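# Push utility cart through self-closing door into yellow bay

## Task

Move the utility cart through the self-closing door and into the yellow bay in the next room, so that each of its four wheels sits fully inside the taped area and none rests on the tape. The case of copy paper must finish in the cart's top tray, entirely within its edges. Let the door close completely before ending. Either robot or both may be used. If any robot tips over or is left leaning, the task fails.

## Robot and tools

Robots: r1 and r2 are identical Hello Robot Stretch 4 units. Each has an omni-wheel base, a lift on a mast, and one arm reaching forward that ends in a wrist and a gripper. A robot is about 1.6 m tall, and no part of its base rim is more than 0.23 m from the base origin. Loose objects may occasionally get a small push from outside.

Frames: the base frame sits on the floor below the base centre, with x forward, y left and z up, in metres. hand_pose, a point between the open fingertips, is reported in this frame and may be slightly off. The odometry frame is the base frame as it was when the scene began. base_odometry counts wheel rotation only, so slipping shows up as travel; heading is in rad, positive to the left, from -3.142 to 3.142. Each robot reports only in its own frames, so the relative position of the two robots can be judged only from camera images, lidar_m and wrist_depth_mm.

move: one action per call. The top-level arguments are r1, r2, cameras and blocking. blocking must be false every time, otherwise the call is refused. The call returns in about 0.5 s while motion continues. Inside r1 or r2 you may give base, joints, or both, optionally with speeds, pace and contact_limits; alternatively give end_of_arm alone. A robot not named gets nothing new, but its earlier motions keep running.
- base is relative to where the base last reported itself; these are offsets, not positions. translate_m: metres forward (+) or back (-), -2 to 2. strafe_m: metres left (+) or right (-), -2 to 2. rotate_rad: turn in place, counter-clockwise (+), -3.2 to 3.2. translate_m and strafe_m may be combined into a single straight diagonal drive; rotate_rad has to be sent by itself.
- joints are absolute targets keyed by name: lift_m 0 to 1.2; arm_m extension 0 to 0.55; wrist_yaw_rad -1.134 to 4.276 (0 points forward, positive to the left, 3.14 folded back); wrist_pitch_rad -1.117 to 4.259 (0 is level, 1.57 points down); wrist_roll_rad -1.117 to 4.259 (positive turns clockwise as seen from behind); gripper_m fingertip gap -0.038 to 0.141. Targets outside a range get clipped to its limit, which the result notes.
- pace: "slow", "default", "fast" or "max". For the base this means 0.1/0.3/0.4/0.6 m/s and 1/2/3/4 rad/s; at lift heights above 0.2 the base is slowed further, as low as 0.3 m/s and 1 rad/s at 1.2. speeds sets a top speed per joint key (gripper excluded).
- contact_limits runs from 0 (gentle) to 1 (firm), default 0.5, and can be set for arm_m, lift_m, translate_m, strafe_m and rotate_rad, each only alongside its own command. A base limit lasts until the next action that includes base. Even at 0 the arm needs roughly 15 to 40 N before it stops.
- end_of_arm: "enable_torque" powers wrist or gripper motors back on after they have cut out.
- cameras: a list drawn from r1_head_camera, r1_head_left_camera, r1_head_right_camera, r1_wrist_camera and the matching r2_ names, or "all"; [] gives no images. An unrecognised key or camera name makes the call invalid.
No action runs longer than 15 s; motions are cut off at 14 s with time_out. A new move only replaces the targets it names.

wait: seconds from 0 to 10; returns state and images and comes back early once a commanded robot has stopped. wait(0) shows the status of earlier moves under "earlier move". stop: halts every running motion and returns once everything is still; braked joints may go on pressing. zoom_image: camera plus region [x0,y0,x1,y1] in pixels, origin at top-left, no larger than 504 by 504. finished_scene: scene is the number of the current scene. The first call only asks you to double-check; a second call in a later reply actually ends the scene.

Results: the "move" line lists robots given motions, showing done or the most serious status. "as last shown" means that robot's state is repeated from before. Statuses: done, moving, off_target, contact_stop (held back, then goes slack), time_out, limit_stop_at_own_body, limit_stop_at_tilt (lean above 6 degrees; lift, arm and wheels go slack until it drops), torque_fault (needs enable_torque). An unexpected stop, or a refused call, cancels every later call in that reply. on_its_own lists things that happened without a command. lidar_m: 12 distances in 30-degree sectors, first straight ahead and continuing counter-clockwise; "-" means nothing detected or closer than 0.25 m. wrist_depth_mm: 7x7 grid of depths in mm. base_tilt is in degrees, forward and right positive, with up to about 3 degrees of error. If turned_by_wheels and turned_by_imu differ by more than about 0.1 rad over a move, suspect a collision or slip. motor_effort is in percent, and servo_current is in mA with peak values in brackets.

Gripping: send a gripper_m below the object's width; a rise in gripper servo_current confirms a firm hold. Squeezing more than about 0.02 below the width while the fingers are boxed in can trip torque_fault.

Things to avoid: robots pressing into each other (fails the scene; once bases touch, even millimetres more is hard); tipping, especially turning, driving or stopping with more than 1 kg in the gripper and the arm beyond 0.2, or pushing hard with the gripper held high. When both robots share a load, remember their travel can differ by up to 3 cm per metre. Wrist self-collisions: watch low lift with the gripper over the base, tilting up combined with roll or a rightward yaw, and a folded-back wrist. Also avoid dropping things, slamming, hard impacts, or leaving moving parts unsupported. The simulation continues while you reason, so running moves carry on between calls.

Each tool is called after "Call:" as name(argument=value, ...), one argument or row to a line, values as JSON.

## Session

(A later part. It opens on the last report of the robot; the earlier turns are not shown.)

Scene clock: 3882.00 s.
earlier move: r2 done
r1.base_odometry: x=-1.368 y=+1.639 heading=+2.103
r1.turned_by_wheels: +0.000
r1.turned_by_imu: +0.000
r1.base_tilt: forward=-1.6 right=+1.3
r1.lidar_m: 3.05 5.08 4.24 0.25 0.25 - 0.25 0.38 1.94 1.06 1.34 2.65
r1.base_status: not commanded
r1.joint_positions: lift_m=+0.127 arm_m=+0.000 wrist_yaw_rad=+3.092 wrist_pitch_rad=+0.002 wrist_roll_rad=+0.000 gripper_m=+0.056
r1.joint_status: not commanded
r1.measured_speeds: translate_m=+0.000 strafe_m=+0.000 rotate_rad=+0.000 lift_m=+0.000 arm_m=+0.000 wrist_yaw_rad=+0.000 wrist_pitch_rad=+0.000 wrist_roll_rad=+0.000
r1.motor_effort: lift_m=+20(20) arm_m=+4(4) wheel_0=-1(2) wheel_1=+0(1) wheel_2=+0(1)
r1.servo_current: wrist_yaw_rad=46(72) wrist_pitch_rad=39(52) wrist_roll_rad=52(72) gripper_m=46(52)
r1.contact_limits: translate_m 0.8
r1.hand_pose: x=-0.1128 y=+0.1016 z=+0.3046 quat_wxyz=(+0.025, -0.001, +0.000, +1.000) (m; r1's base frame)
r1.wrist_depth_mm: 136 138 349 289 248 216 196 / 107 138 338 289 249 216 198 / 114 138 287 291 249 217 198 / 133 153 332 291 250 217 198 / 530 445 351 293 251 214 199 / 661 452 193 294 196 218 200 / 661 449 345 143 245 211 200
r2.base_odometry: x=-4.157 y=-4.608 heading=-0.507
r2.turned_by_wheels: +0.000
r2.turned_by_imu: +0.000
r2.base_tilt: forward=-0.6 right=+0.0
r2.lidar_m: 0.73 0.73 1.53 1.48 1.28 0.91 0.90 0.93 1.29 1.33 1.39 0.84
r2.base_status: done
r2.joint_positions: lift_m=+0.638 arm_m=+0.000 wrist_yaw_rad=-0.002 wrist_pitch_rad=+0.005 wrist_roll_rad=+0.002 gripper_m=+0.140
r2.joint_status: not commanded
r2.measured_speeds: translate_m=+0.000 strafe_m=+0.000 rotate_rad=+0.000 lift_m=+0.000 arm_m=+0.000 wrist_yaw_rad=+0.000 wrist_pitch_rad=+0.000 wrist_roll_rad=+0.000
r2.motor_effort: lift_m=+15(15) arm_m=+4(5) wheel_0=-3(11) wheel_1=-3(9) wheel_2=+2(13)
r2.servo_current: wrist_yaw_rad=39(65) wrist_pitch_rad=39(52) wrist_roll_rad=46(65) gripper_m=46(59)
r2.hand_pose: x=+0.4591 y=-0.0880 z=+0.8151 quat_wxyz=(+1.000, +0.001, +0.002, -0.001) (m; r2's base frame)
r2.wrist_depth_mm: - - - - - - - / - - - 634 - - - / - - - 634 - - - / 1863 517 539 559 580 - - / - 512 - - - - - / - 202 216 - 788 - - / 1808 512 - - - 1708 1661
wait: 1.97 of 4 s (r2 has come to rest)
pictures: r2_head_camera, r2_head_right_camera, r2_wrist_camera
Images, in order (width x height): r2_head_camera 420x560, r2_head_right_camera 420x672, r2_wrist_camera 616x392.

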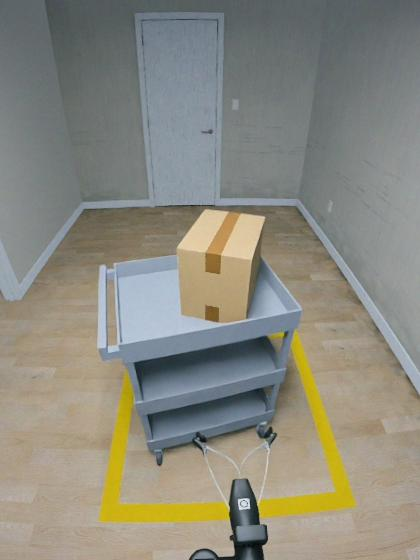

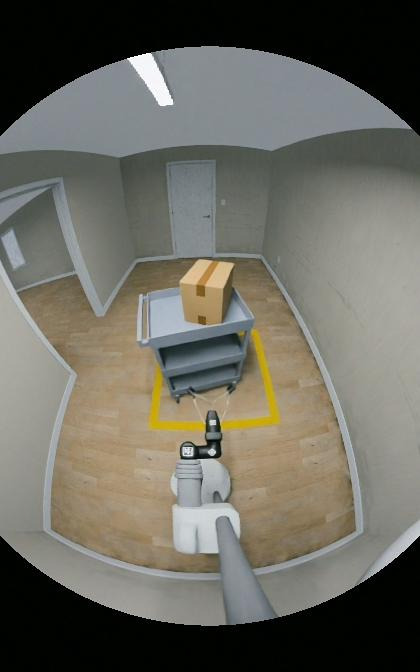

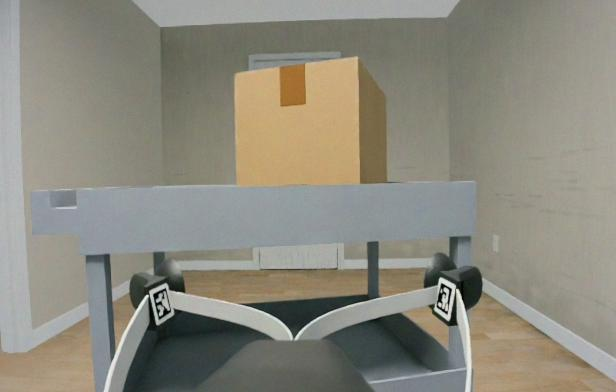

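Call:
move(
  blocking=false,
  cameras=[],
  r2={"base": {"strafe_m": 0.946}, "pace": "default"},
)

Call:
wait(
  seconds=8,
  cameras=[],
)

Call:
move(
  blocking=false,
  cameras=[],
  r2={"base": {"translate_m": 0.862}, "joints": {"lift_m": 0.665}, "pace": "default"},
)

Call:
wait(
  seconds=8,
  cameras=["r2_head_camera", "r2_head_right_camera"],
)

Scene clock: 3923.27 s.
move: r2 moving
r1.base_odometry: x=-1.368 y=+1.639 heading=+2.103
r1.turned_by_wheels: +0.000
r1.turned_by_imu: +0.000
r1.base_tilt: forward=-1.6 right=+1.3
r1.lidar_m: 3.06 5.08 4.27 0.25 0.25 - 0.25 0.33 1.95 1.07 1.39 2.67
r1.base_status: not commanded
r1.joint_positions: lift_m=+0.127 arm_m=+0.000 wrist_yaw_rad=+3.092 wrist_pitch_rad=+0.002 wrist_roll_rad=+0.000 gripper_m=+0.056
r1.joint_status: not commanded
r1.measured_speeds: translate_m=+0.000 strafe_m=+0.000 rotate_rad=+0.000 lift_m=+0.000 arm_m=+0.000 wrist_yaw_rad=+0.000 wrist_pitch_rad=+0.000 wrist_roll_rad=+0.000
r1.motor_effort: lift_m=+20(20) arm_m=+4(4) wheel_0=-1(1) wheel_1=+0(1) wheel_2=+0(1)
r1.servo_current: wrist_yaw_rad=65(65) wrist_pitch_rad=46(46) wrist_roll_rad=39(59) gripper_m=46(46)
r1.contact_limits: translate_m 0.8
r1.hand_pose: x=-0.1128 y=+0.1016 z=+0.3046 quat_wxyz=(+0.025, -0.001, +0.000, +1.000) (m; r1's base frame)
r1.wrist_depth_mm: 135 138 349 290 247 216 198 / 107 138 340 290 248 216 198 / 114 138 286 291 249 218 198 / 133 153 334 291 250 217 199 / 525 449 353 294 251 214 199 / 654 449 193 293 196 219 200 / 661 449 347 143 247 211 200
r2.base_odometry: x=-4.140 y=-4.576 heading=-0.507
r2.turned_by_wheels: +0.000
r2.turned_by_imu: +0.001
r2.base_tilt: forward=-0.6 right=+0.1
r2.lidar_m: 0.74 0.73 1.48 1.41 1.26 0.92 0.87 0.93 1.30 1.32 1.42 0.85
r2.base_status: strafe_m moving
r2.joint_positions: lift_m=+0.638 arm_m=+0.000 wrist_yaw_rad=-0.002 wrist_pitch_rad=+0.005 wrist_roll_rad=+0.002 gripper_m=+0.140
r2.joint_status: not commanded
r2.measured_speeds: translate_m=+0.001 strafe_m=+0.141 rotate_rad=-0.003 lift_m=+0.000 arm_m=+0.000 wrist_yaw_rad=+0.000 wrist_pitch_rad=+0.000 wrist_roll_rad=+0.000
r2.motor_effort: lift_m=+15(15) arm_m=+4(5) wheel_0=-8(12) wheel_1=+11(11) wheel_2=+0(2)
r2.servo_current: wrist_yaw_rad=52(52) wrist_pitch_rad=52(52) wrist_roll_rad=59(59) gripper_m=59(59)
r2.hand_pose: x=+0.4591 y=-0.0880 z=+0.8151 quat_wxyz=(+1.000, +0.001, +0.002, -0.001) (m; r2's base frame)
r2.wrist_depth_mm: - - - - - - - / - - - 654 - - - / - - - 647 842 - - / 1756 512 530 554 580 609 - / - 508 - - - - - / - 504 216 - 798 - - / 1863 1618 - - - 1537 1708
pictures: none
No camera images: "cameras" was empty.

Scene clock: 3927.23 s.
earlier move: r2 done
r1.base_odometry: x=-1.368 y=+1.639 heading=+2.103
r1.turned_by_wheels: +0.000
r1.turned_by_imu: +0.000
r1.base_tilt: forward=-1.6 right=+1.3
r1.lidar_m: 3.03 5.08 4.25 0.25 0.25 - 0.25 0.36 1.97 1.08 1.42 2.66
r1.base_status: not commanded
r1.joint_positions: lift_m=+0.127 arm_m=+0.000 wrist_yaw_rad=+3.092 wrist_pitch_rad=+0.002 wrist_roll_rad=+0.000 gripper_m=+0.056
r1.joint_status: not commanded
r1.measured_speeds: translate_m=+0.000 strafe_m=+0.000 rotate_rad=+0.000 lift_m=+0.000 arm_m=+0.000 wrist_yaw_rad=+0.000 wrist_pitch_rad=+0.000 wrist_roll_rad=+0.000
r1.motor_effort: lift_m=+20(20) arm_m=+4(4) wheel_0=-1(2) wheel_1=+0(1) wheel_2=+0(1)
r1.servo_current: wrist_yaw_rad=46(72) wrist_pitch_rad=39(52) wrist_roll_rad=20(72) gripper_m=39(52)
r1.contact_limits: translate_m 0.8
r1.hand_pose: x=-0.1128 y=+0.1016 z=+0.3046 quat_wxyz=(+0.025, -0.001, +0.000, +1.000) (m; r1's base frame)
r1.wrist_depth_mm: 136 138 349 289 248 215 196 / 107 138 340 290 249 216 198 / 114 139 285 291 250 216 198 / 133 153 330 293 250 217 200 / 525 442 353 291 251 214 200 / 654 449 193 293 196 218 199 / 654 452 345 143 247 211 200
r2.base_odometry: x=-3.698 y=-3.781 heading=-0.507
r2.turned_by_wheels: +0.000
r2.turned_by_imu: +0.001
r2.base_tilt: forward=-0.7 right=+0.1
r2.lidar_m: 2.05 0.77 0.56 0.51 0.57 0.77 0.89 0.93 1.31 2.28 1.05 0.97
r2.base_status: done
r2.joint_positions: lift_m=+0.638 arm_m=+0.000 wrist_yaw_rad=-0.002 wrist_pitch_rad=+0.005 wrist_roll_rad=+0.002 gripper_m=+0.140
r2.joint_status: not commanded
r2.measured_speeds: translate_m=+0.000 strafe_m=+0.000 rotate_rad=+0.000 lift_m=+0.000 arm_m=+0.000 wrist_yaw_rad=+0.000 wrist_pitch_rad=+0.000 wrist_roll_rad=+0.000
r2.motor_effort: lift_m=+15(15) arm_m=+4(5) wheel_0=-1(15) wheel_1=+0(12) wheel_2=+0(2)
r2.servo_current: wrist_yaw_rad=59(59) wrist_pitch_rad=39(52) wrist_roll_rad=52(65) gripper_m=46(59)
r2.hand_pose: x=+0.4591 y=-0.0880 z=+0.8151 quat_wxyz=(+1.000, +0.001, +0.002, -0.001) (m; r2's base frame)
r2.wrist_depth_mm: - - - - - - - / - - - - - - - / - - - - - - - / - - - - - - - / - - - - - - - / - - - - - - - / 1708 1756 1756 - 1808 1708 878
wait: 3.97 of 8 s (r2 has come to rest)
pictures: none
No camera images: "cameras" was empty.

Scene clock: 3927.73 s.
move: r2 moving
r1.base_odometry: x=-1.368 y=+1.639 heading=+2.103
r1.turned_by_wheels: +0.000
r1.turned_by_imu: +0.000
r1.base_tilt: forward=-1.5 right=+1.3
r1.lidar_m: 3.06 5.07 4.26 0.25 0.25 - 0.25 0.36 1.95 1.07 1.40 2.67
r1.base_status: not commanded
r1.joint_positions: lift_m=+0.127 arm_m=+0.000 wrist_yaw_rad=+3.092 wrist_pitch_rad=+0.002 wrist_roll_rad=+0.000 gripper_m=+0.056
r1.joint_status: not commanded
r1.measured_speeds: translate_m=+0.000 strafe_m=+0.000 rotate_rad=+0.000 lift_m=+0.000 arm_m=+0.000 wrist_yaw_rad=+0.000 wrist_pitch_rad=+0.000 wrist_roll_rad=+0.000
r1.motor_effort: lift_m=+20(20) arm_m=+4(4) wheel_0=-1(2) wheel_1=+0(0) wheel_2=+0(1)
r1.servo_current: wrist_yaw_rad=52(59) wrist_pitch_rad=46(46) wrist_roll_rad=59(65) gripper_m=46(52)
r1.contact_limits: translate_m 0.8
r1.hand_pose: x=-0.1128 y=+0.1016 z=+0.3046 quat_wxyz=(+0.025, -0.001, +0.000, +1.000) (m; r1's base frame)
r1.wrist_depth_mm: 136 138 347 289 247 216 196 / 108 138 342 290 248 216 198 / 114 138 286 290 251 218 198 / 133 154 332 293 251 217 199 / 530 449 353 293 251 214 199 / 654 449 193 294 196 218 200 / 661 449 343 144 245 211 200
r2.base_odometry: x=-3.671 y=-3.796 heading=-0.507
r2.turned_by_wheels: +0.000
r2.turned_by_imu: +0.000
r2.base_tilt: forward=-0.7 right=+0.1
r2.lidar_m: 2.03 0.77 0.56 0.53 0.55 0.77 0.90 0.96 1.32 2.26 0.97 0.91
r2.base_status: translate_m moving
r2.joint_positions: lift_m=+0.663 arm_m=+0.000 wrist_yaw_rad=-0.002 wrist_pitch_rad=+0.005 wrist_roll_rad=+0.002 gripper_m=+0.140
r2.joint_status: lift_m moving
r2.measured_speeds: translate_m=+0.121 strafe_m=+0.000 rotate_rad=-0.004 lift_m=+0.034 arm_m=+0.000 wrist_yaw_rad=+0.000 wrist_pitch_rad=+0.000 wrist_roll_rad=+0.000
r2.motor_effort: lift_m=+23(24) arm_m=+5(5) wheel_0=+12(12) wheel_1=+6(9) wheel_2=-12(13)
r2.servo_current: wrist_yaw_rad=39(59) wrist_pitch_rad=46(46) wrist_roll_rad=39(52) gripper_m=46(52)
r2.hand_pose: x=+0.4591 y=-0.0880 z=+0.8402 quat_wxyz=(+1.000, +0.001, +0.002, -0.001) (m; r2's base frame)
r2.wrist_depth_mm: - - - - - - - / - - - - - - - / - - - - - - - / - - - - - - - / - - - - - - - / - - - - - - - / 1921 1808 1756 - 1921 1661 831
pictures: none
No camera images: "cameras" was empty.

Scene clock: 3931.60 s.
earlier move: r2 done
r1.base_odometry: x=-1.368 y=+1.639 heading=+2.103
r1.turned_by_wheels: +0.000
r1.turned_by_imu: +0.000
r1.base_tilt: forward=-1.6 right=+1.3
r1.lidar_m: 3.07 5.09 4.24 0.25 0.25 - 0.25 0.36 1.37 1.06 1.43 2.65
r1.base_status: not commanded
r1.joint_positions: lift_m=+0.127 arm_m=+0.000 wrist_yaw_rad=+3.092 wrist_pitch_rad=+0.002 wrist_roll_rad=+0.000 gripper_m=+0.056
r1.joint_status: not commanded
r1.measured_speeds: translate_m=+0.000 strafe_m=+0.000 rotate_rad=+0.000 lift_m=+0.000 arm_m=+0.000 wrist_yaw_rad=+0.000 wrist_pitch_rad=+0.000 wrist_roll_rad=+0.000
r1.motor_effort: lift_m=+20(20) arm_m=+4(4) wheel_0=-1(2) wheel_1=+0(1) wheel_2=+0(1)
r1.servo_current: wrist_yaw_rad=52(72) wrist_pitch_rad=46(52) wrist_roll_rad=52(65) gripper_m=46(52)
r1.contact_limits: translate_m 0.8
r1.hand_pose: x=-0.1128 y=+0.1016 z=+0.3046 quat_wxyz=(+0.025, -0.001, +0.000, +1.000) (m; r1's base frame)
r1.wrist_depth_mm: 136 138 347 290 248 216 197 / 107 138 338 290 248 216 198 / 114 138 286 291 250 218 198 / 133 153 332 294 251 218 199 / 535 442 353 293 250 214 199 / 661 449 193 294 196 218 200 / 668 452 347 143 245 210 200
r2.base_odometry: x=-2.944 y=-4.199 heading=-0.507
r2.turned_by_wheels: +0.000
r2.turned_by_imu: +0.002
r2.base_tilt: forward=-0.7 right=+0.1
r2.lidar_m: 2.04 1.24 1.17 0.52 0.53 0.78 1.74 1.83 2.38 0.57 0.58 3.08
r2.base_status: done
r2.joint_positions: lift_m=+0.665 arm_m=+0.000 wrist_yaw_rad=-0.002 wrist_pitch_rad=+0.005 wrist_roll_rad=+0.002 gripper_m=+0.140
r2.joint_status: all done
r2.measured_speeds: translate_m=+0.000 strafe_m=+0.000 rotate_rad=+0.000 lift_m=+0.000 arm_m=+0.000 wrist_yaw_rad=+0.000 wrist_pitch_rad=+0.000 wrist_roll_rad=+0.000
r2.motor_effort: lift_m=+21(24) arm_m=+4(5) wheel_0=+4(14) wheel_1=+3(9) wheel_2=-4(15)
r2.servo_current: wrist_yaw_rad=52(65) wrist_pitch_rad=39(52) wrist_roll_rad=52(65) gripper_m=52(59)
r2.hand_pose: x=+0.4591 y=-0.0880 z=+0.8416 quat_wxyz=(+1.000, +0.001, +0.002, -0.001) (m; r2's base frame)
r2.wrist_depth_mm: 917 - - - - - - / 904 - - - - - - / 931 - - - - - - / 931 - - - - - - / 946 - - - - - - / - 200 - - - - - / 1756 - 1756 - 1808 1756 1808
wait: 3.87 of 8 s (r2 has come to rest)
pictures: r2_head_camera, r2_head_right_camera
Images, in order (width x height): r2_head_camera 420x560, r2_head_right_camera 420x672.

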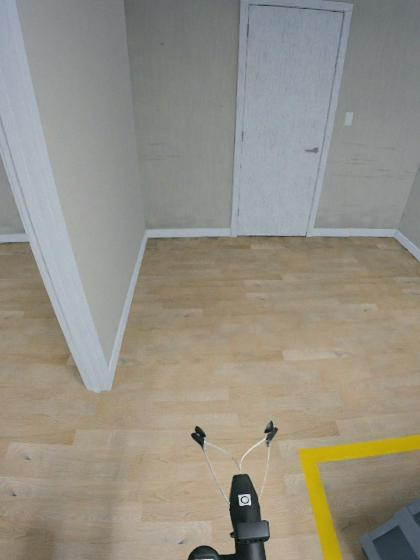

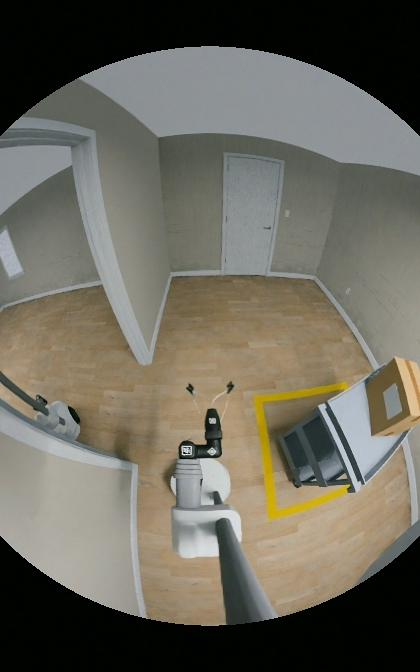

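Call:
move(
  blocking=false,
  cameras=[],
  r2={"base": {"rotate_rad": -1.318}, "pace": "slow"},
)

Call:
wait(
  seconds=6,
  cameras=["r2_head_camera", "r2_head_right_camera", "r2_wrist_camera"],
)

Call:
zoom_image(
  camera="r2_head_camera",
  region=[30, 230, 390, 560],
)

Scene clock: 3937.23 s.
move: r2 moving
r1.base_odometry: x=-1.368 y=+1.639 heading=+2.103
r1.turned_by_wheels: +0.000
r1.turned_by_imu: +0.000
r1.base_tilt: forward=-1.6 right=+1.3
r1.lidar_m: 3.07 5.07 4.27 0.25 0.25 - 0.25 0.37 1.41 1.07 1.39 2.64
r1.base_status: not commanded
r1.joint_positions: lift_m=+0.127 arm_m=+0.000 wrist_yaw_rad=+3.092 wrist_pitch_rad=+0.002 wrist_roll_rad=+0.000 gripper_m=+0.056
r1.joint_status: not commanded
r1.measured_speeds: translate_m=+0.000 strafe_m=+0.000 rotate_rad=+0.000 lift_m=+0.000 arm_m=+0.000 wrist_yaw_rad=+0.000 wrist_pitch_rad=+0.000 wrist_roll_rad=+0.000
r1.motor_effort: lift_m=+20(20) arm_m=+4(4) wheel_0=-1(1) wheel_1=+0(0) wheel_2=+0(1)
r1.servo_current: wrist_yaw_rad=59(72) wrist_pitch_rad=39(46) wrist_roll_rad=59(59) gripper_m=39(46)
r1.contact_limits: translate_m 0.8
r1.hand_pose: x=-0.1128 y=+0.1016 z=+0.3046 quat_wxyz=(+0.025, -0.001, +0.000, +1.000) (m; r1's base frame)
r1.wrist_depth_mm: 136 138 349 289 248 216 197 / 107 138 336 291 250 216 198 / 114 138 287 290 250 216 199 / 133 153 332 291 249 218 198 / 525 449 351 293 251 214 199 / 647 445 193 293 196 219 200 / 661 449 345 143 245 211 199
r2.base_odometry: x=-2.944 y=-4.200 heading=-0.632
r2.turned_by_wheels: -0.125
r2.turned_by_imu: -0.121
r2.base_tilt: forward=-0.7 right=+0.1
r2.lidar_m: 3.00 1.25 3.87 0.52 0.53 0.69 1.45 1.79 2.25 0.59 0.58 2.92
r2.base_status: rotate_rad moving
r2.joint_positions: lift_m=+0.665 arm_m=+0.000 wrist_yaw_rad=-0.002 wrist_pitch_rad=+0.005 wrist_roll_rad=+0.002 gripper_m=+0.140
r2.joint_status: not commanded
r2.measured_speeds: translate_m=+0.002 strafe_m=+0.000 rotate_rad=-0.481 lift_m=+0.000 arm_m=+0.000 wrist_yaw_rad=+0.000 wrist_pitch_rad=+0.000 wrist_roll_rad=+0.000
r2.motor_effort: lift_m=+21(21) arm_m=+4(5) wheel_0=+6(9) wheel_1=+7(10) wheel_2=+9(9)
r2.servo_current: wrist_yaw_rad=39(59) wrist_pitch_rad=46(46) wrist_roll_rad=46(59) gripper_m=46(52)
r2.hand_pose: x=+0.4591 y=-0.0880 z=+0.8416 quat_wxyz=(+1.000, +0.001, +0.002, -0.001) (m; r2's base frame)
r2.wrist_depth_mm: - - - - - - - / - - - - - - - / - - - - - - - / - - - - - - - / 891 - - - - - - / 878 193 - - - - - / - 1756 1921 - 1863 1708 1863
pictures: none
No camera images: "cameras" was empty.

Scene clock: 3939.33 s.
earlier move: r2 done
r1.base_odometry: x=-1.368 y=+1.639 heading=+2.103
r1.turned_by_wheels: +0.000
r1.turned_by_imu: +0.000
r1.base_tilt: forward=-1.6 right=+1.3
r1.lidar_m: 3.07 5.09 4.25 0.25 0.25 - 0.25 0.35 1.93 1.06 1.41 2.67
r1.base_status: not commanded
r1.joint_positions: lift_m=+0.127 arm_m=+0.000 wrist_yaw_rad=+3.092 wrist_pitch_rad=+0.002 wrist_roll_rad=+0.000 gripper_m=+0.056
r1.joint_status: not commanded
r1.measured_speeds: translate_m=+0.000 strafe_m=+0.000 rotate_rad=+0.000 lift_m=+0.000 arm_m=+0.000 wrist_yaw_rad=+0.000 wrist_pitch_rad=+0.000 wrist_roll_rad=+0.000
r1.motor_effort: lift_m=+20(20) arm_m=+4(4) wheel_0=-1(2) wheel_1=+0(0) wheel_2=+0(1)
r1.servo_current: wrist_yaw_rad=39(72) wrist_pitch_rad=39(52) wrist_roll_rad=46(72) gripper_m=46(52)
r1.contact_limits: translate_m 0.8
r1.hand_pose: x=-0.1128 y=+0.1016 z=+0.3046 quat_wxyz=(+0.025, -0.001, +0.000, +1.000) (m; r1's base frame)
r1.wrist_depth_mm: 135 138 347 289 249 216 197 / 107 138 342 291 248 217 197 / 114 139 286 293 249 217 198 / 133 154 334 293 250 218 198 / 530 442 351 294 250 213 199 / 647 449 193 294 197 219 199 / 661 452 347 144 247 211 199
r2.base_odometry: x=-2.944 y=-4.200 heading=-1.824
r2.turned_by_wheels: -1.192
r2.turned_by_imu: -1.160
r2.base_tilt: forward=-0.7 right=+0.1
r2.lidar_m: 0.59 2.67 3.00 1.23 3.59 0.52 0.50 0.60 1.11 1.74 2.04 0.60
r2.base_status: done
r2.joint_positions: lift_m=+0.665 arm_m=+0.000 wrist_yaw_rad=-0.002 wrist_pitch_rad=+0.005 wrist_roll_rad=+0.002 gripper_m=+0.140
r2.joint_status: not commanded
r2.measured_speeds: translate_m=+0.000 strafe_m=+0.000 rotate_rad=+0.000 lift_m=+0.000 arm_m=+0.000 wrist_yaw_rad=+0.000 wrist_pitch_rad=+0.000 wrist_roll_rad=+0.000
r2.motor_effort: lift_m=+21(21) arm_m=+4(5) wheel_0=+4(9) wheel_1=+4(10) wheel_2=+6(10)
r2.servo_current: wrist_yaw_rad=46(59) wrist_pitch_rad=39(52) wrist_roll_rad=52(59) gripper_m=52(59)
r2.hand_pose: x=+0.4591 y=-0.0880 z=+0.8416 quat_wxyz=(+1.000, +0.001, +0.002, -0.001) (m; r2's base frame)
r2.wrist_depth_mm: - - - - - - - / - - - - 691 - - / - - - 691 699 - - / - - 788 683 661 347 - / - 377 424 424 413 373 - / - - 217 166 200 189 - / 1921 1661 1808 - - 661 -
wait: 2.10 of 6 s (r2 has come to rest)
pictures: r2_head_camera, r2_head_right_camera, r2_wrist_camera
Images, in order (width x height): r2_head_camera 420x560, r2_head_right_camera 420x672, r2_wrist_camera 616x392.

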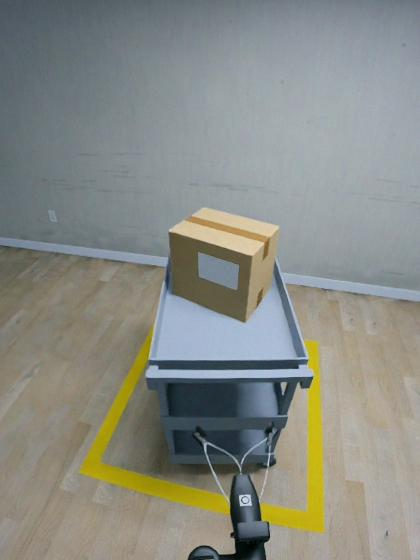

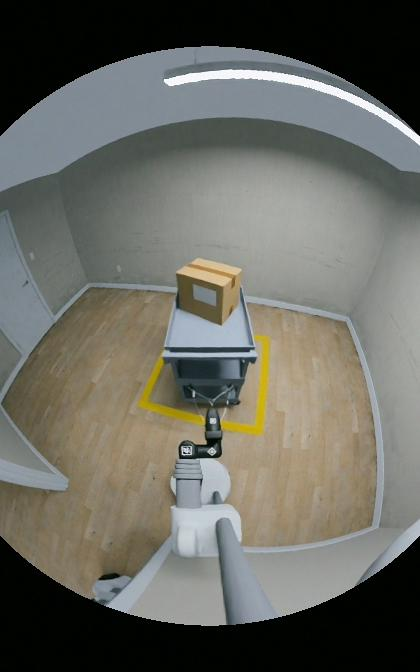

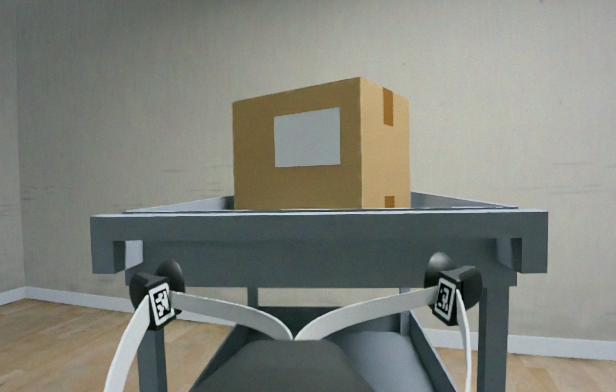

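Scaled by 1.400 from the camera's 420x560 image, which has a finer 1200x1600 frame.

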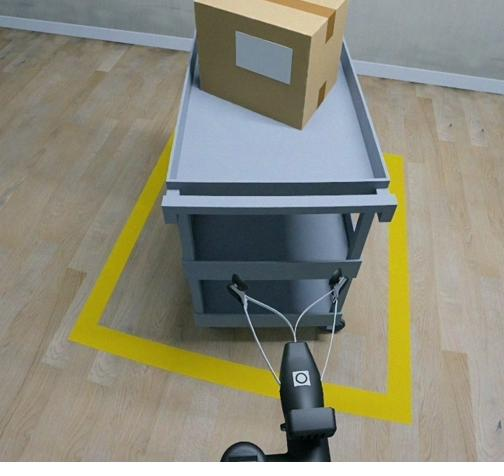

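Call:
move(
  blocking=false,
  cameras=[],
  r2={"joints": {"lift_m": 0.683}},
)

Call:
wait(
  seconds=2,
  cameras=[],
)

Call:
move(
  blocking=false,
  cameras=[],
  r2={"base": {"translate_m": 0.14}, "pace": "slow", "contact_limits": {"translate_m": 0.4}},
)

Call:
wait(
  seconds=5,
  cameras=["r2_head_camera", "r2_wrist_camera"],
)

Scene clock: 3964.20 s.
move: r2 moving
r1.base_odometry: x=-1.368 y=+1.639 heading=+2.103
r1.turned_by_wheels: +0.000
r1.turned_by_imu: +0.000
r1.base_tilt: forward=-1.6 right=+1.3
r1.lidar_m: 3.07 5.09 4.27 0.25 0.25 - 0.25 0.35 1.93 1.07 1.42 2.64
r1.base_status: not commanded
r1.joint_positions: lift_m=+0.127 arm_m=+0.000 wrist_yaw_rad=+3.092 wrist_pitch_rad=+0.002 wrist_roll_rad=+0.000 gripper_m=+0.056
r1.joint_status: not commanded
r1.measured_speeds: translate_m=+0.000 strafe_m=+0.000 rotate_rad=+0.000 lift_m=+0.000 arm_m=+0.000 wrist_yaw_rad=+0.000 wrist_pitch_rad=+0.000 wrist_roll_rad=+0.000
r1.motor_effort: lift_m=+20(20) arm_m=+4(4) wheel_0=-1(1) wheel_1=+0(0) wheel_2=+0(1)
r1.servo_current: wrist_yaw_rad=46(65) wrist_pitch_rad=39(46) wrist_roll_rad=46(65) gripper_m=39(46)
r1.contact_limits: translate_m 0.8
r1.hand_pose: x=-0.1128 y=+0.1016 z=+0.3046 quat_wxyz=(+0.025, -0.001, +0.000, +1.000) (m; r1's base frame)
r1.wrist_depth_mm: 136 138 347 290 248 215 197 / 107 138 338 291 248 217 198 / 114 138 286 291 249 217 198 / 133 154 332 293 249 217 199 / 521 445 351 294 251 214 200 / 647 449 193 294 196 218 199 / 661 449 343 143 246 211 200
r2.base_odometry: x=-2.944 y=-4.200 heading=-1.824
r2.turned_by_wheels: +0.000
r2.turned_by_imu: +0.000
r2.base_tilt: forward=-0.7 right=+0.1
r2.lidar_m: 0.58 2.66 3.00 1.25 3.57 0.51 0.52 0.60 1.10 1.73 2.03 0.59
r2.base_status: not commanded
r2.joint_positions: lift_m=+0.683 arm_m=+0.000 wrist_yaw_rad=-0.002 wrist_pitch_rad=+0.005 wrist_roll_rad=+0.002 gripper_m=+0.140
r2.joint_status: lift_m moving
r2.measured_speeds: translate_m=+0.000 strafe_m=+0.000 rotate_rad=+0.000 lift_m=+0.003 arm_m=+0.000 wrist_yaw_rad=+0.000 wrist_pitch_rad=+0.000 wrist_roll_rad=+0.000
r2.motor_effort: lift_m=+21(24) arm_m=+4(5) wheel_0=+4(5) wheel_1=+5(5) wheel_2=+6(7)
r2.servo_current: wrist_yaw_rad=39(52) wrist_pitch_rad=46(46) wrist_roll_rad=52(59) gripper_m=39(52)
r2.hand_pose: x=+0.4591 y=-0.0880 z=+0.8596 quat_wxyz=(+1.000, +0.001, +0.002, -0.001) (m; r2's base frame)
r2.wrist_depth_mm: - - - - - - - / - - - - 759 - - / - - - 683 699 - - / - - - 699 699 - - / - 375 424 418 370 349 343 / - 379 427 415 199 189 - / 1863 1708 1756 - - 1708 1708
pictures: none
No camera images: "cameras" was empty.

Scene clock: 3964.47 s.
earlier move: r2 done
r1.base_odometry: x=-1.368 y=+1.639 heading=+2.103
r1.turned_by_wheels: +0.000
r1.turned_by_imu: +0.000
r1.base_tilt: forward=-1.6 right=+1.3
r1.lidar_m: 3.07 5.06 4.28 0.25 0.25 - 0.25 0.35 1.94 1.06 1.38 2.67
r1.base_status: not commanded
r1.joint_positions: lift_m=+0.127 arm_m=+0.000 wrist_yaw_rad=+3.092 wrist_pitch_rad=+0.002 wrist_roll_rad=+0.000 gripper_m=+0.056
r1.joint_status: not commanded
r1.measured_speeds: translate_m=+0.000 strafe_m=+0.000 rotate_rad=+0.000 lift_m=+0.000 arm_m=+0.000 wrist_yaw_rad=+0.000 wrist_pitch_rad=+0.000 wrist_roll_rad=+0.000
r1.motor_effort: lift_m=+20(20) arm_m=+4(4) wheel_0=-1(2) wheel_1=+0(0) wheel_2=-1(1)
r1.servo_current: wrist_yaw_rad=33(65) wrist_pitch_rad=33(46) wrist_roll_rad=59(65) gripper_m=39(46)
r1.contact_limits: translate_m 0.8
r1.hand_pose: x=-0.1128 y=+0.1016 z=+0.3046 quat_wxyz=(+0.025, -0.001, +0.000, +1.000) (m; r1's base frame)
r1.wrist_depth_mm: 135 138 347 289 248 216 197 / 107 138 340 290 248 216 199 / 114 139 287 291 250 216 198 / 133 153 330 293 250 216 198 / 530 439 349 294 251 214 200 / 654 449 193 293 196 218 200 / 668 452 345 144 248 211 200
r2.base_odometry: x=-2.944 y=-4.200 heading=-1.824
r2.turned_by_wheels: +0.000
r2.turned_by_imu: +0.000
r2.base_tilt: forward=-0.6 right=+0.1
r2.lidar_m: 0.58 2.67 3.01 1.26 3.58 0.53 0.53 0.63 1.11 1.76 2.05 0.60
r2.base_status: not commanded
r2.joint_positions: lift_m=+0.683 arm_m=+0.000 wrist_yaw_rad=-0.002 wrist_pitch_rad=+0.005 wrist_roll_rad=+0.002 gripper_m=+0.140
r2.joint_status: all done
r2.measured_speeds: translate_m=+0.000 strafe_m=+0.000 rotate_rad=+0.000 lift_m=+0.000 arm_m=+0.000 wrist_yaw_rad=+0.000 wrist_pitch_rad=+0.000 wrist_roll_rad=+0.000
r2.motor_effort: lift_m=+21(24) arm_m=+4(5) wheel_0=+4(5) wheel_1=+5(5) wheel_2=+7(7)
r2.servo_current: wrist_yaw_rad=46(52) wrist_pitch_rad=46(46) wrist_roll_rad=59(59) gripper_m=52(52)
r2.hand_pose: x=+0.4591 y=-0.0880 z=+0.8596 quat_wxyz=(+1.000, +0.001, +0.002, -0.001) (m; r2's base frame)
r2.wrist_depth_mm: - - - - - - - / - - - - 750 - - / - - - 691 707 - - / - - - 699 707 - - / - 377 424 421 370 349 343 / - 377 430 421 200 190 - / 1921 1708 1863 - - 1661 1708
wait: 0.27 of 2 s (r2 has come to rest)
pictures: none
No camera images: "cameras" was empty.

Scene clock: 3964.97 s.
move: r2 moving
r1.base_odometry: x=-1.368 y=+1.639 heading=+2.103
r1.turned_by_wheels: +0.000
r1.turned_by_imu: +0.000
r1.base_tilt: forward=-1.6 right=+1.2
r1.lidar_m: 3.06 5.09 4.29 0.25 0.25 - 0.25 0.37 1.96 1.07 1.39 2.66
r1.base_status: not commanded
r1.joint_positions: lift_m=+0.127 arm_m=+0.000 wrist_yaw_rad=+3.092 wrist_pitch_rad=+0.002 wrist_roll_rad=+0.000 gripper_m=+0.056
r1.joint_status: not commanded
r1.measured_speeds: translate_m=+0.000 strafe_m=+0.000 rotate_rad=+0.000 lift_m=+0.000 arm_m=+0.000 wrist_yaw_rad=+0.000 wrist_pitch_rad=+0.000 wrist_roll_rad=+0.000
r1.motor_effort: lift_m=+20(20) arm_m=+3(4) wheel_0=-1(2) wheel_1=+0(0) wheel_2=+0(1)
r1.servo_current: wrist_yaw_rad=52(72) wrist_pitch_rad=39(52) wrist_roll_rad=46(59) gripper_m=33(46)
r1.contact_limits: translate_m 0.8
r1.hand_pose: x=-0.1128 y=+0.1016 z=+0.3046 quat_wxyz=(+0.025, -0.001, +0.000, +1.000) (m; r1's base frame)
r1.wrist_depth_mm: 136 138 349 289 248 215 196 / 107 138 338 291 249 217 198 / 114 139 287 291 251 219 198 / 133 154 329 293 250 217 199 / 530 445 351 296 250 215 200 / 661 452 193 293 197 219 200 / 661 449 347 143 246 210 200
r2.base_odometry: x=-2.947 y=-4.211 heading=-1.824
r2.turned_by_wheels: +0.000
r2.turned_by_imu: +0.000
r2.base_tilt: forward=-0.7 right=+0.0
r2.lidar_m: 0.55 2.64 2.98 1.25 1.31 0.52 0.54 0.61 1.13 1.73 2.02 0.58
r2.base_status: translate_m moving
r2.joint_positions: lift_m=+0.683 arm_m=+0.000 wrist_yaw_rad=-0.002 wrist_pitch_rad=+0.005 wrist_roll_rad=+0.002 gripper_m=+0.140
r2.joint_status: not commanded
r2.measured_speeds: translate_m=+0.049 strafe_m=+0.000 rotate_rad=-0.001 lift_m=+0.000 arm_m=+0.000 wrist_yaw_rad=+0.000 wrist_pitch_rad=+0.000 wrist_roll_rad=+0.000
r2.motor_effort: lift_m=+21(21) arm_m=+4(4) wheel_0=+6(9) wheel_1=+5(8) wheel_2=-8(10)
r2.servo_current: wrist_yaw_rad=46(59) wrist_pitch_rad=52(52) wrist_roll_rad=46(52) gripper_m=46(52)
r2.contact_limits: translate_m 0.4
r2.hand_pose: x=+0.4591 y=-0.0880 z=+0.8596 quat_wxyz=(+1.000, +0.001, +0.002, -0.001) (m; r2's base frame)
r2.wrist_depth_mm: - - - - - - - / - - - - 683 - - / - - - 683 699 - - / - - - 683 683 - - / - 368 415 407 399 340 - / - 368 415 410 200 202 - / 1921 1756 1808 - - 1618 1661
pictures: none
No camera images: "cameras" was empty.

Scene clock: 3967.17 s.
earlier move: r2 done
r1.base_odometry: x=-1.368 y=+1.639 heading=+2.103
r1.turned_by_wheels: +0.000
r1.turned_by_imu: +0.000
r1.base_tilt: forward=-1.6 right=+1.3
r1.lidar_m: 3.06 5.09 4.28 0.25 0.25 - 0.25 0.35 1.94 1.04 1.39 2.66
r1.base_status: not commanded
r1.joint_positions: lift_m=+0.127 arm_m=+0.000 wrist_yaw_rad=+3.092 wrist_pitch_rad=+0.002 wrist_roll_rad=+0.000 gripper_m=+0.056
r1.joint_status: not commanded
r1.measured_speeds: translate_m=+0.000 strafe_m=+0.000 rotate_rad=+0.000 lift_m=+0.000 arm_m=+0.000 wrist_yaw_rad=+0.000 wrist_pitch_rad=+0.000 wrist_roll_rad=+0.000
r1.motor_effort: lift_m=+20(20) arm_m=+4(4) wheel_0=-1(2) wheel_1=+0(1) wheel_2=-1(1)
r1.servo_current: wrist_yaw_rad=46(72) wrist_pitch_rad=46(52) wrist_roll_rad=46(65) gripper_m=39(46)
r1.contact_limits: translate_m 0.8
r1.hand_pose: x=-0.1128 y=+0.1016 z=+0.3046 quat_wxyz=(+0.025, -0.001, +0.000, +1.000) (m; r1's base frame)
r1.wrist_depth_mm: 136 138 349 289 248 215 197 / 107 138 340 291 249 216 198 / 114 139 287 291 250 217 198 / 133 153 332 293 250 218 199 / 525 445 353 294 251 214 200 / 654 445 193 294 196 219 200 / 654 452 347 143 246 211 200
r2.base_odometry: x=-2.979 y=-4.335 heading=-1.824
r2.turned_by_wheels: +0.000
r2.turned_by_imu: +0.000
r2.base_tilt: forward=-0.7 right=+0.1
r2.lidar_m: 0.46 0.49 2.96 1.33 1.29 0.62 0.66 0.78 1.39 1.77 2.11 0.51
r2.base_status: done
r2.joint_positions: lift_m=+0.683 arm_m=+0.000 wrist_yaw_rad=-0.003 wrist_pitch_rad=+0.005 wrist_roll_rad=+0.002 gripper_m=+0.140
r2.joint_status: not commanded
r2.measured_speeds: translate_m=+0.000 strafe_m=+0.000 rotate_rad=+0.000 lift_m=+0.000 arm_m=+0.000 wrist_yaw_rad=+0.000 wrist_pitch_rad=+0.000 wrist_roll_rad=+0.000
r2.motor_effort: lift_m=+21(21) arm_m=+4(5) wheel_0=+5(9) wheel_1=+6(8) wheel_2=-10(11)
r2.servo_current: wrist_yaw_rad=52(59) wrist_pitch_rad=46(52) wrist_roll_rad=39(59) gripper_m=52(59)
r2.contact_limits: translate_m 0.4
r2.hand_pose: x=+0.4589 y=-0.0884 z=+0.8596 quat_wxyz=(+1.000, +0.001, +0.002, -0.002) (m; r2's base frame)
r2.wrist_depth_mm: - - - - - - - / - - - 564 554 - - / - - 668 564 554 - - / - - 676 569 554 - - / 329 304 301 263 255 251 240 / 263 212 241 239 238 203 294 / 1808 1661 1661 - - 1661 -
wait: 2.20 of 5 s (r2 has come to rest)
pictures: r2_head_camera, r2_wrist_camera
Images, in order (width x height): r2_head_camera 420x560, r2_wrist_camera 616x392.

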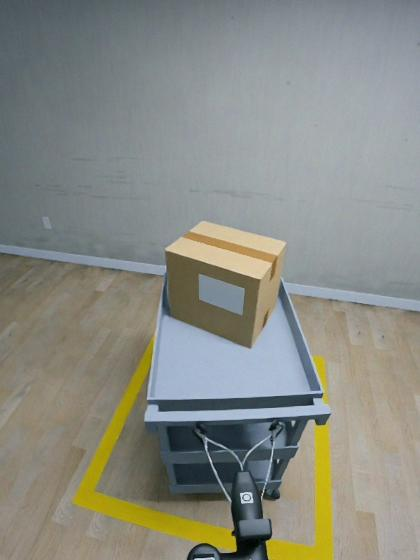

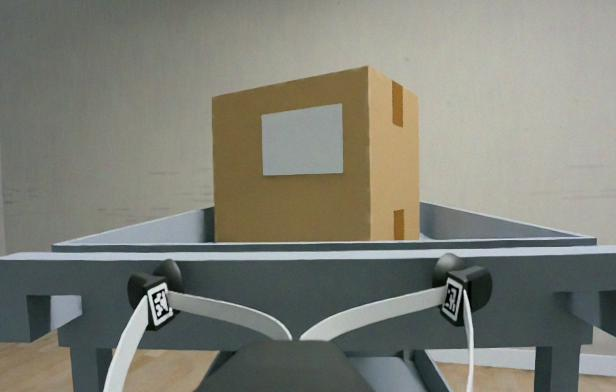

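Call:
zoom_image(
  camera="r2_head_camera",
  region=[50, 230, 380, 560],
)

Scaled by 1.527 from the camera's 420x560 image, which has a finer 1200x1600 frame.

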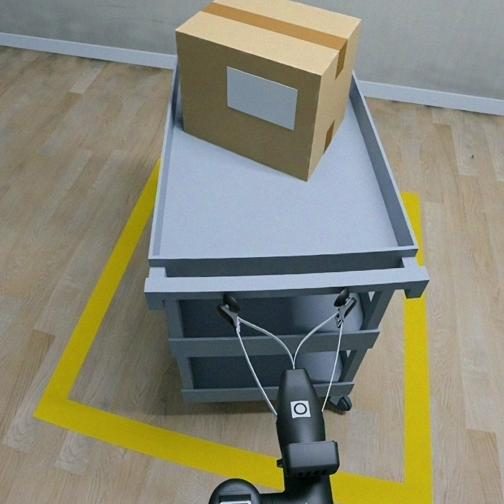

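Call:
move(
  blocking=false,
  cameras=[],
  r2={"base": {"translate_m": 0.11}, "pace": "slow", "contact_limits": {"translate_m": 0.4}},
)

Call:
wait(
  seconds=5,
  cameras=["r2_head_camera", "r2_wrist_camera", "r2_head_right_camera"],
)

Call:
zoom_image(
  camera="r2_head_camera",
  region=[50, 230, 380, 560],
)

Scene clock: 3980.57 s.
move: r2 moving
r1.base_odometry: x=-1.368 y=+1.639 heading=+2.103
r1.turned_by_wheels: +0.000
r1.turned_by_imu: +0.000
r1.base_tilt: forward=-1.6 right=+1.3
r1.lidar_m: 3.09 5.08 4.26 0.25 0.25 - 0.25 0.35 1.94 1.06 1.40 2.65
r1.base_status: not commanded
r1.joint_positions: lift_m=+0.127 arm_m=+0.000 wrist_yaw_rad=+3.092 wrist_pitch_rad=+0.002 wrist_roll_rad=+0.000 gripper_m=+0.056
r1.joint_status: not commanded
r1.measured_speeds: translate_m=+0.000 strafe_m=+0.000 rotate_rad=+0.000 lift_m=+0.000 arm_m=+0.000 wrist_yaw_rad=+0.000 wrist_pitch_rad=+0.000 wrist_roll_rad=+0.000
r1.motor_effort: lift_m=+20(20) arm_m=+4(4) wheel_0=-1(1) wheel_1=+0(0) wheel_2=+0(1)
r1.servo_current: wrist_yaw_rad=59(65) wrist_pitch_rad=39(52) wrist_roll_rad=65(65) gripper_m=39(46)
r1.contact_limits: translate_m 0.8
r1.hand_pose: x=-0.1128 y=+0.1016 z=+0.3046 quat_wxyz=(+0.025, -0.001, +0.000, +1.000) (m; r1's base frame)
r1.wrist_depth_mm: 136 138 347 290 248 216 196 / 107 138 338 290 249 217 198 / 114 139 287 290 250 217 198 / 133 153 330 291 250 217 199 / 525 442 353 293 249 214 200 / 661 449 193 294 197 219 200 / 661 449 345 143 246 210 200
r2.base_odometry: x=-2.983 y=-4.347 heading=-1.824
r2.turned_by_wheels: +0.000
r2.turned_by_imu: +0.000
r2.base_tilt: forward=-0.6 right=+0.0
r2.lidar_m: 0.44 0.52 2.95 1.34 1.29 0.65 0.68 0.80 1.39 1.76 2.12 0.51
r2.base_status: translate_m moving
r2.joint_positions: lift_m=+0.683 arm_m=+0.000 wrist_yaw_rad=-0.003 wrist_pitch_rad=+0.005 wrist_roll_rad=+0.002 gripper_m=+0.140
r2.joint_status: not commanded
r2.measured_speeds: translate_m=+0.048 strafe_m=+0.000 rotate_rad=-0.001 lift_m=+0.000 arm_m=+0.000 wrist_yaw_rad=+0.000 wrist_pitch_rad=+0.000 wrist_roll_rad=+0.000
r2.motor_effort: lift_m=+21(21) arm_m=+4(5) wheel_0=+5(10) wheel_1=+6(8) wheel_2=-14(15)
r2.servo_current: wrist_yaw_rad=46(59) wrist_pitch_rad=39(46) wrist_roll_rad=46(52) gripper_m=52(59)
r2.contact_limits: translate_m 0.4
r2.hand_pose: x=+0.4589 y=-0.0884 z=+0.8596 quat_wxyz=(+1.000, +0.001, +0.002, -0.002) (m; r2's base frame)
r2.wrist_depth_mm: - - - - - - - / - - - 554 559 - - / - - 661 564 559 - - / - - 661 569 559 - - / 327 304 300 263 255 250 240 / 254 207 240 239 237 205 294 / 1661 1708 1661 - - 1618 304
pictures: none
No camera images: "cameras" was empty.

Scene clock: 3982.43 s.
earlier move: r2 done
r1.base_odometry: x=-1.368 y=+1.639 heading=+2.103
r1.turned_by_wheels: +0.000
r1.turned_by_imu: +0.000
r1.base_tilt: forward=-1.6 right=+1.3
r1.lidar_m: 3.08 5.09 4.27 0.25 0.25 - 0.25 0.36 1.99 1.06 1.37 2.65
r1.base_status: not commanded
r1.joint_positions: lift_m=+0.127 arm_m=+0.000 wrist_yaw_rad=+3.092 wrist_pitch_rad=+0.002 wrist_roll_rad=+0.000 gripper_m=+0.056
r1.joint_status: not commanded
r1.measured_speeds: translate_m=+0.000 strafe_m=+0.000 rotate_rad=+0.000 lift_m=+0.000 arm_m=+0.000 wrist_yaw_rad=+0.000 wrist_pitch_rad=+0.000 wrist_roll_rad=+0.000
r1.motor_effort: lift_m=+20(20) arm_m=+4(4) wheel_0=-1(2) wheel_1=+0(1) wheel_2=-1(1)
r1.servo_current: wrist_yaw_rad=46(78) wrist_pitch_rad=39(52) wrist_roll_rad=59(72) gripper_m=33(46)
r1.contact_limits: translate_m 0.8
r1.hand_pose: x=-0.1128 y=+0.1016 z=+0.3046 quat_wxyz=(+0.025, -0.001, +0.000, +1.000) (m; r1's base frame)
r1.wrist_depth_mm: 136 138 347 289 247 216 198 / 107 138 340 290 249 217 198 / 114 138 287 290 250 217 198 / 133 154 330 293 250 219 199 / 525 442 353 293 251 214 200 / 654 445 193 293 196 219 199 / 661 449 345 143 248 211 199
r2.base_odometry: x=-3.007 y=-4.441 heading=-1.824
r2.turned_by_wheels: +0.000
r2.turned_by_imu: +0.001
r2.base_tilt: forward=-0.7 right=+0.0
r2.lidar_m: 0.46 0.48 2.92 1.55 1.34 0.74 0.75 0.92 1.59 1.82 2.12 0.54
r2.base_status: done
r2.joint_positions: lift_m=+0.683 arm_m=+0.000 wrist_yaw_rad=+0.001 wrist_pitch_rad=+0.005 wrist_roll_rad=+0.002 gripper_m=+0.140
r2.joint_status: not commanded
r2.measured_speeds: translate_m=+0.000 strafe_m=+0.000 rotate_rad=+0.000 lift_m=+0.000 arm_m=+0.000 wrist_yaw_rad=+0.000 wrist_pitch_rad=+0.000 wrist_roll_rad=+0.000
r2.motor_effort: lift_m=+21(21) arm_m=+4(5) wheel_0=+4(11) wheel_1=+4(8) wheel_2=-5(15)
r2.servo_current: wrist_yaw_rad=46(59) wrist_pitch_rad=46(46) wrist_roll_rad=52(59) gripper_m=52(59)
r2.contact_limits: translate_m 0.4
r2.hand_pose: x=+0.4593 y=-0.0872 z=+0.8596 quat_wxyz=(+1.000, +0.001, +0.002, +0.000) (m; r2's base frame)
r2.wrist_depth_mm: - - - - - - - / - - 634 564 - - - / - - 615 569 - - - / - - 609 574 - - - / 298 272 271 267 271 281 - / 300 216 258 265 200 285 - / 314 1756 - - - 355 -
wait: 1.87 of 5 s (r2 has come to rest)
pictures: r2_head_camera, r2_head_right_camera, r2_wrist_camera
Images, in order (width x height): r2_head_camera 420x560, r2_head_right_camera 420x672, r2_wrist_camera 616x392.

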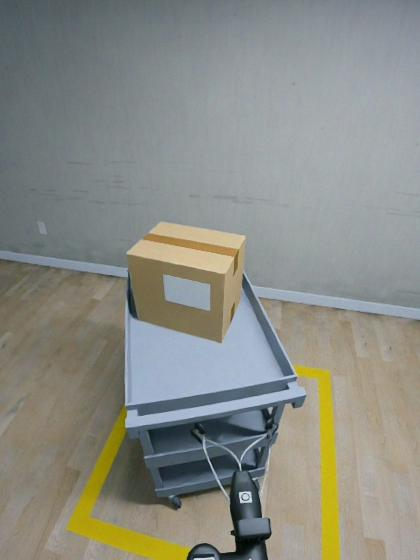

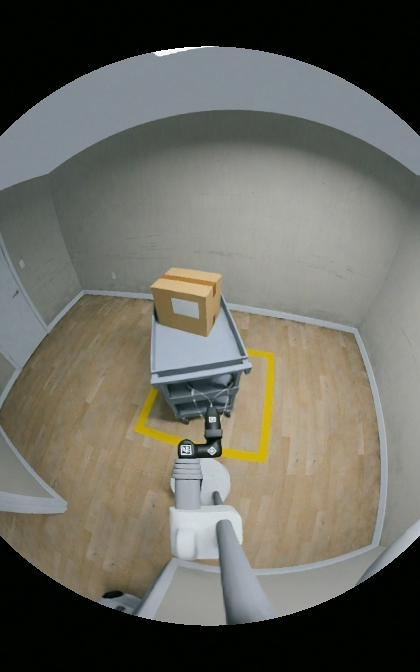

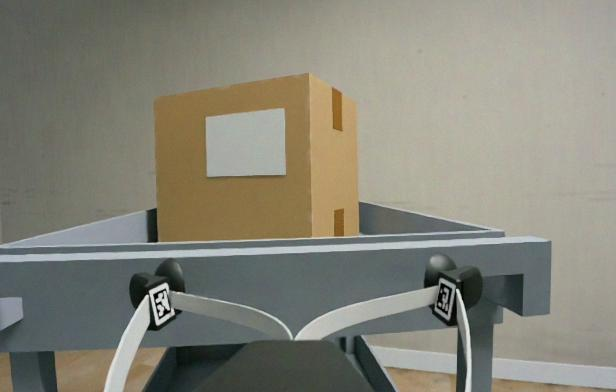

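Scaled by 1.527 from the camera's 420x560 image, which has a finer 1200x1600 frame.

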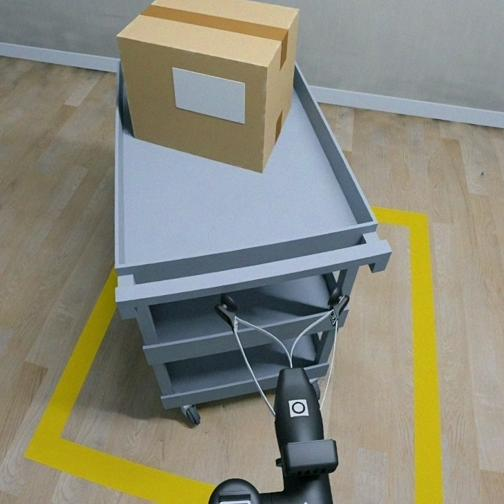

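Call:
move(
  blocking=false,
  cameras=[],
  r2={"base": {"translate_m": -0.22}, "pace": "default"},
)

Call:
wait(
  seconds=4,
  cameras=["r2_head_camera"],
)

Call:
zoom_image(
  camera="r2_head_camera",
  region=[50, 200, 380, 530],
)

Scene clock: 4032.10 s.
move: r2 moving
r1.base_odometry: x=-1.368 y=+1.639 heading=+2.103
r1.turned_by_wheels: +0.000
r1.turned_by_imu: +0.000
r1.base_tilt: forward=-1.6 right=+1.3
r1.lidar_m: 3.03 5.08 4.25 0.25 0.25 - 0.25 0.33 2.01 1.07 1.39 2.65
r1.base_status: not commanded
r1.joint_positions: lift_m=+0.127 arm_m=+0.000 wrist_yaw_rad=+3.092 wrist_pitch_rad=+0.002 wrist_roll_rad=+0.000 gripper_m=+0.056
r1.joint_status: not commanded
r1.measured_speeds: translate_m=+0.000 strafe_m=+0.000 rotate_rad=+0.000 lift_m=+0.000 arm_m=+0.000 wrist_yaw_rad=+0.000 wrist_pitch_rad=+0.000 wrist_roll_rad=+0.000
r1.motor_effort: lift_m=+20(20) arm_m=+4(4) wheel_0=-1(1) wheel_1=+0(0) wheel_2=+0(1)
r1.servo_current: wrist_yaw_rad=59(72) wrist_pitch_rad=46(52) wrist_roll_rad=52(52) gripper_m=39(46)
r1.contact_limits: translate_m 0.8
r1.hand_pose: x=-0.1128 y=+0.1016 z=+0.3046 quat_wxyz=(+0.025, -0.001, +0.000, +1.000) (m; r1's base frame)
r1.wrist_depth_mm: 136 138 351 289 248 216 197 / 107 138 338 291 248 216 198 / 114 138 287 290 248 217 198 / 133 153 330 293 249 218 198 / 525 442 351 291 250 214 200 / 647 445 193 293 196 218 199 / 668 449 347 143 246 211 199
r2.base_odometry: x=-2.999 y=-4.411 heading=-1.824
r2.turned_by_wheels: +0.000
r2.turned_by_imu: +0.000
r2.base_tilt: forward=-0.7 right=+0.1
r2.lidar_m: 0.49 0.49 2.91 1.49 1.31 0.71 0.74 0.88 1.54 1.80 2.11 0.56
r2.base_status: translate_m moving
r2.joint_positions: lift_m=+0.683 arm_m=+0.000 wrist_yaw_rad=+0.001 wrist_pitch_rad=+0.005 wrist_roll_rad=+0.002 gripper_m=+0.140
r2.joint_status: not commanded
r2.measured_speeds: translate_m=-0.122 strafe_m=+0.000 rotate_rad=+0.003 lift_m=+0.000 arm_m=+0.000 wrist_yaw_rad=+0.000 wrist_pitch_rad=+0.000 wrist_roll_rad=+0.000
r2.motor_effort: lift_m=+21(21) arm_m=+4(5) wheel_0=-4(8) wheel_1=-8(8) wheel_2=+11(12)
r2.servo_current: wrist_yaw_rad=39(59) wrist_pitch_rad=46(46) wrist_roll_rad=46(59) gripper_m=46(52)
r2.hand_pose: x=+0.4593 y=-0.0872 z=+0.8596 quat_wxyz=(+1.000, +0.001, +0.002, +0.000) (m; r2's base frame)
r2.wrist_depth_mm: - - - - - - - / - - - 580 - - - / - - 634 597 - - - / - - 634 597 - - - / 274 277 287 296 303 307 - / 322 205 343 349 200 202 - / 351 1808 - - - 382 -
pictures: none
No camera images: "cameras" was empty.

Scene clock: 4033.77 s.
earlier move: r2 done
r1.base_odometry: x=-1.368 y=+1.639 heading=+2.103
r1.turned_by_wheels: +0.000
r1.turned_by_imu: +0.000
r1.base_tilt: forward=-1.6 right=+1.3
r1.lidar_m: 3.06 5.07 4.27 0.25 0.25 - 0.25 0.35 2.03 1.06 1.42 2.65
r1.base_status: not commanded
r1.joint_positions: lift_m=+0.127 arm_m=+0.000 wrist_yaw_rad=+3.092 wrist_pitch_rad=+0.002 wrist_roll_rad=+0.000 gripper_m=+0.056
r1.joint_status: not commanded
r1.measured_speeds: translate_m=+0.000 strafe_m=+0.000 rotate_rad=+0.000 lift_m=+0.000 arm_m=+0.000 wrist_yaw_rad=+0.000 wrist_pitch_rad=+0.000 wrist_roll_rad=+0.000
r1.motor_effort: lift_m=+20(20) arm_m=+4(4) wheel_0=-1(2) wheel_1=+0(0) wheel_2=+0(1)
r1.servo_current: wrist_yaw_rad=52(72) wrist_pitch_rad=46(52) wrist_roll_rad=52(65) gripper_m=39(46)
r1.contact_limits: translate_m 0.8
r1.hand_pose: x=-0.1128 y=+0.1016 z=+0.3046 quat_wxyz=(+0.025, -0.001, +0.000, +1.000) (m; r1's base frame)
r1.wrist_depth_mm: 136 138 347 290 247 216 198 / 107 138 338 290 248 216 197 / 114 138 289 291 250 217 198 / 133 154 332 293 250 217 198 / 525 445 351 293 250 214 198 / 654 449 193 294 196 218 200 / 668 449 345 143 247 211 198
r2.base_odometry: x=-2.952 y=-4.228 heading=-1.824
r2.turned_by_wheels: +0.000
r2.turned_by_imu: +0.000
r2.base_tilt: forward=-0.7 right=+0.1
r2.lidar_m: 0.68 2.59 2.98 1.26 1.31 0.53 0.56 0.67 1.15 1.75 2.06 0.76
r2.base_status: done
r2.joint_positions: lift_m=+0.683 arm_m=+0.000 wrist_yaw_rad=+0.001 wrist_pitch_rad=+0.005 wrist_roll_rad=+0.002 gripper_m=+0.140
r2.joint_status: not commanded
r2.measured_speeds: translate_m=+0.000 strafe_m=+0.000 rotate_rad=+0.000 lift_m=+0.000 arm_m=+0.000 wrist_yaw_rad=+0.000 wrist_pitch_rad=+0.000 wrist_roll_rad=+0.000
r2.motor_effort: lift_m=+21(21) arm_m=+4(5) wheel_0=-3(9) wheel_1=-3(10) wheel_2=+4(13)
r2.servo_current: wrist_yaw_rad=52(59) wrist_pitch_rad=46(52) wrist_roll_rad=39(59) gripper_m=46(59)
r2.hand_pose: x=+0.4593 y=-0.0872 z=+0.8596 quat_wxyz=(+1.000, +0.001, +0.002, +0.000) (m; r2's base frame)
r2.wrist_depth_mm: - - - - - - - / - - - - - - - / - - 842 788 - - - / - - 842 788 504 - - / - 462 473 539 549 - - / - 521 - - 211 186 - / 1921 1808 - - - 1756 -
wait: 1.67 of 4 s (r2 has come to rest)
pictures: r2_head_camera
Images, in order (width x height): r2_head_camera 420x560.

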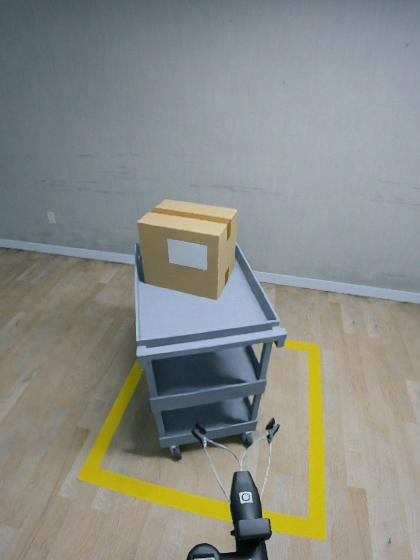

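Scaled by 1.527 from the camera's 420x560 image, which has a finer 1200x1600 frame.

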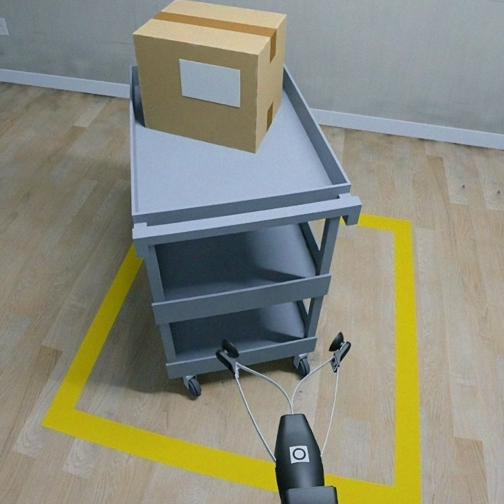

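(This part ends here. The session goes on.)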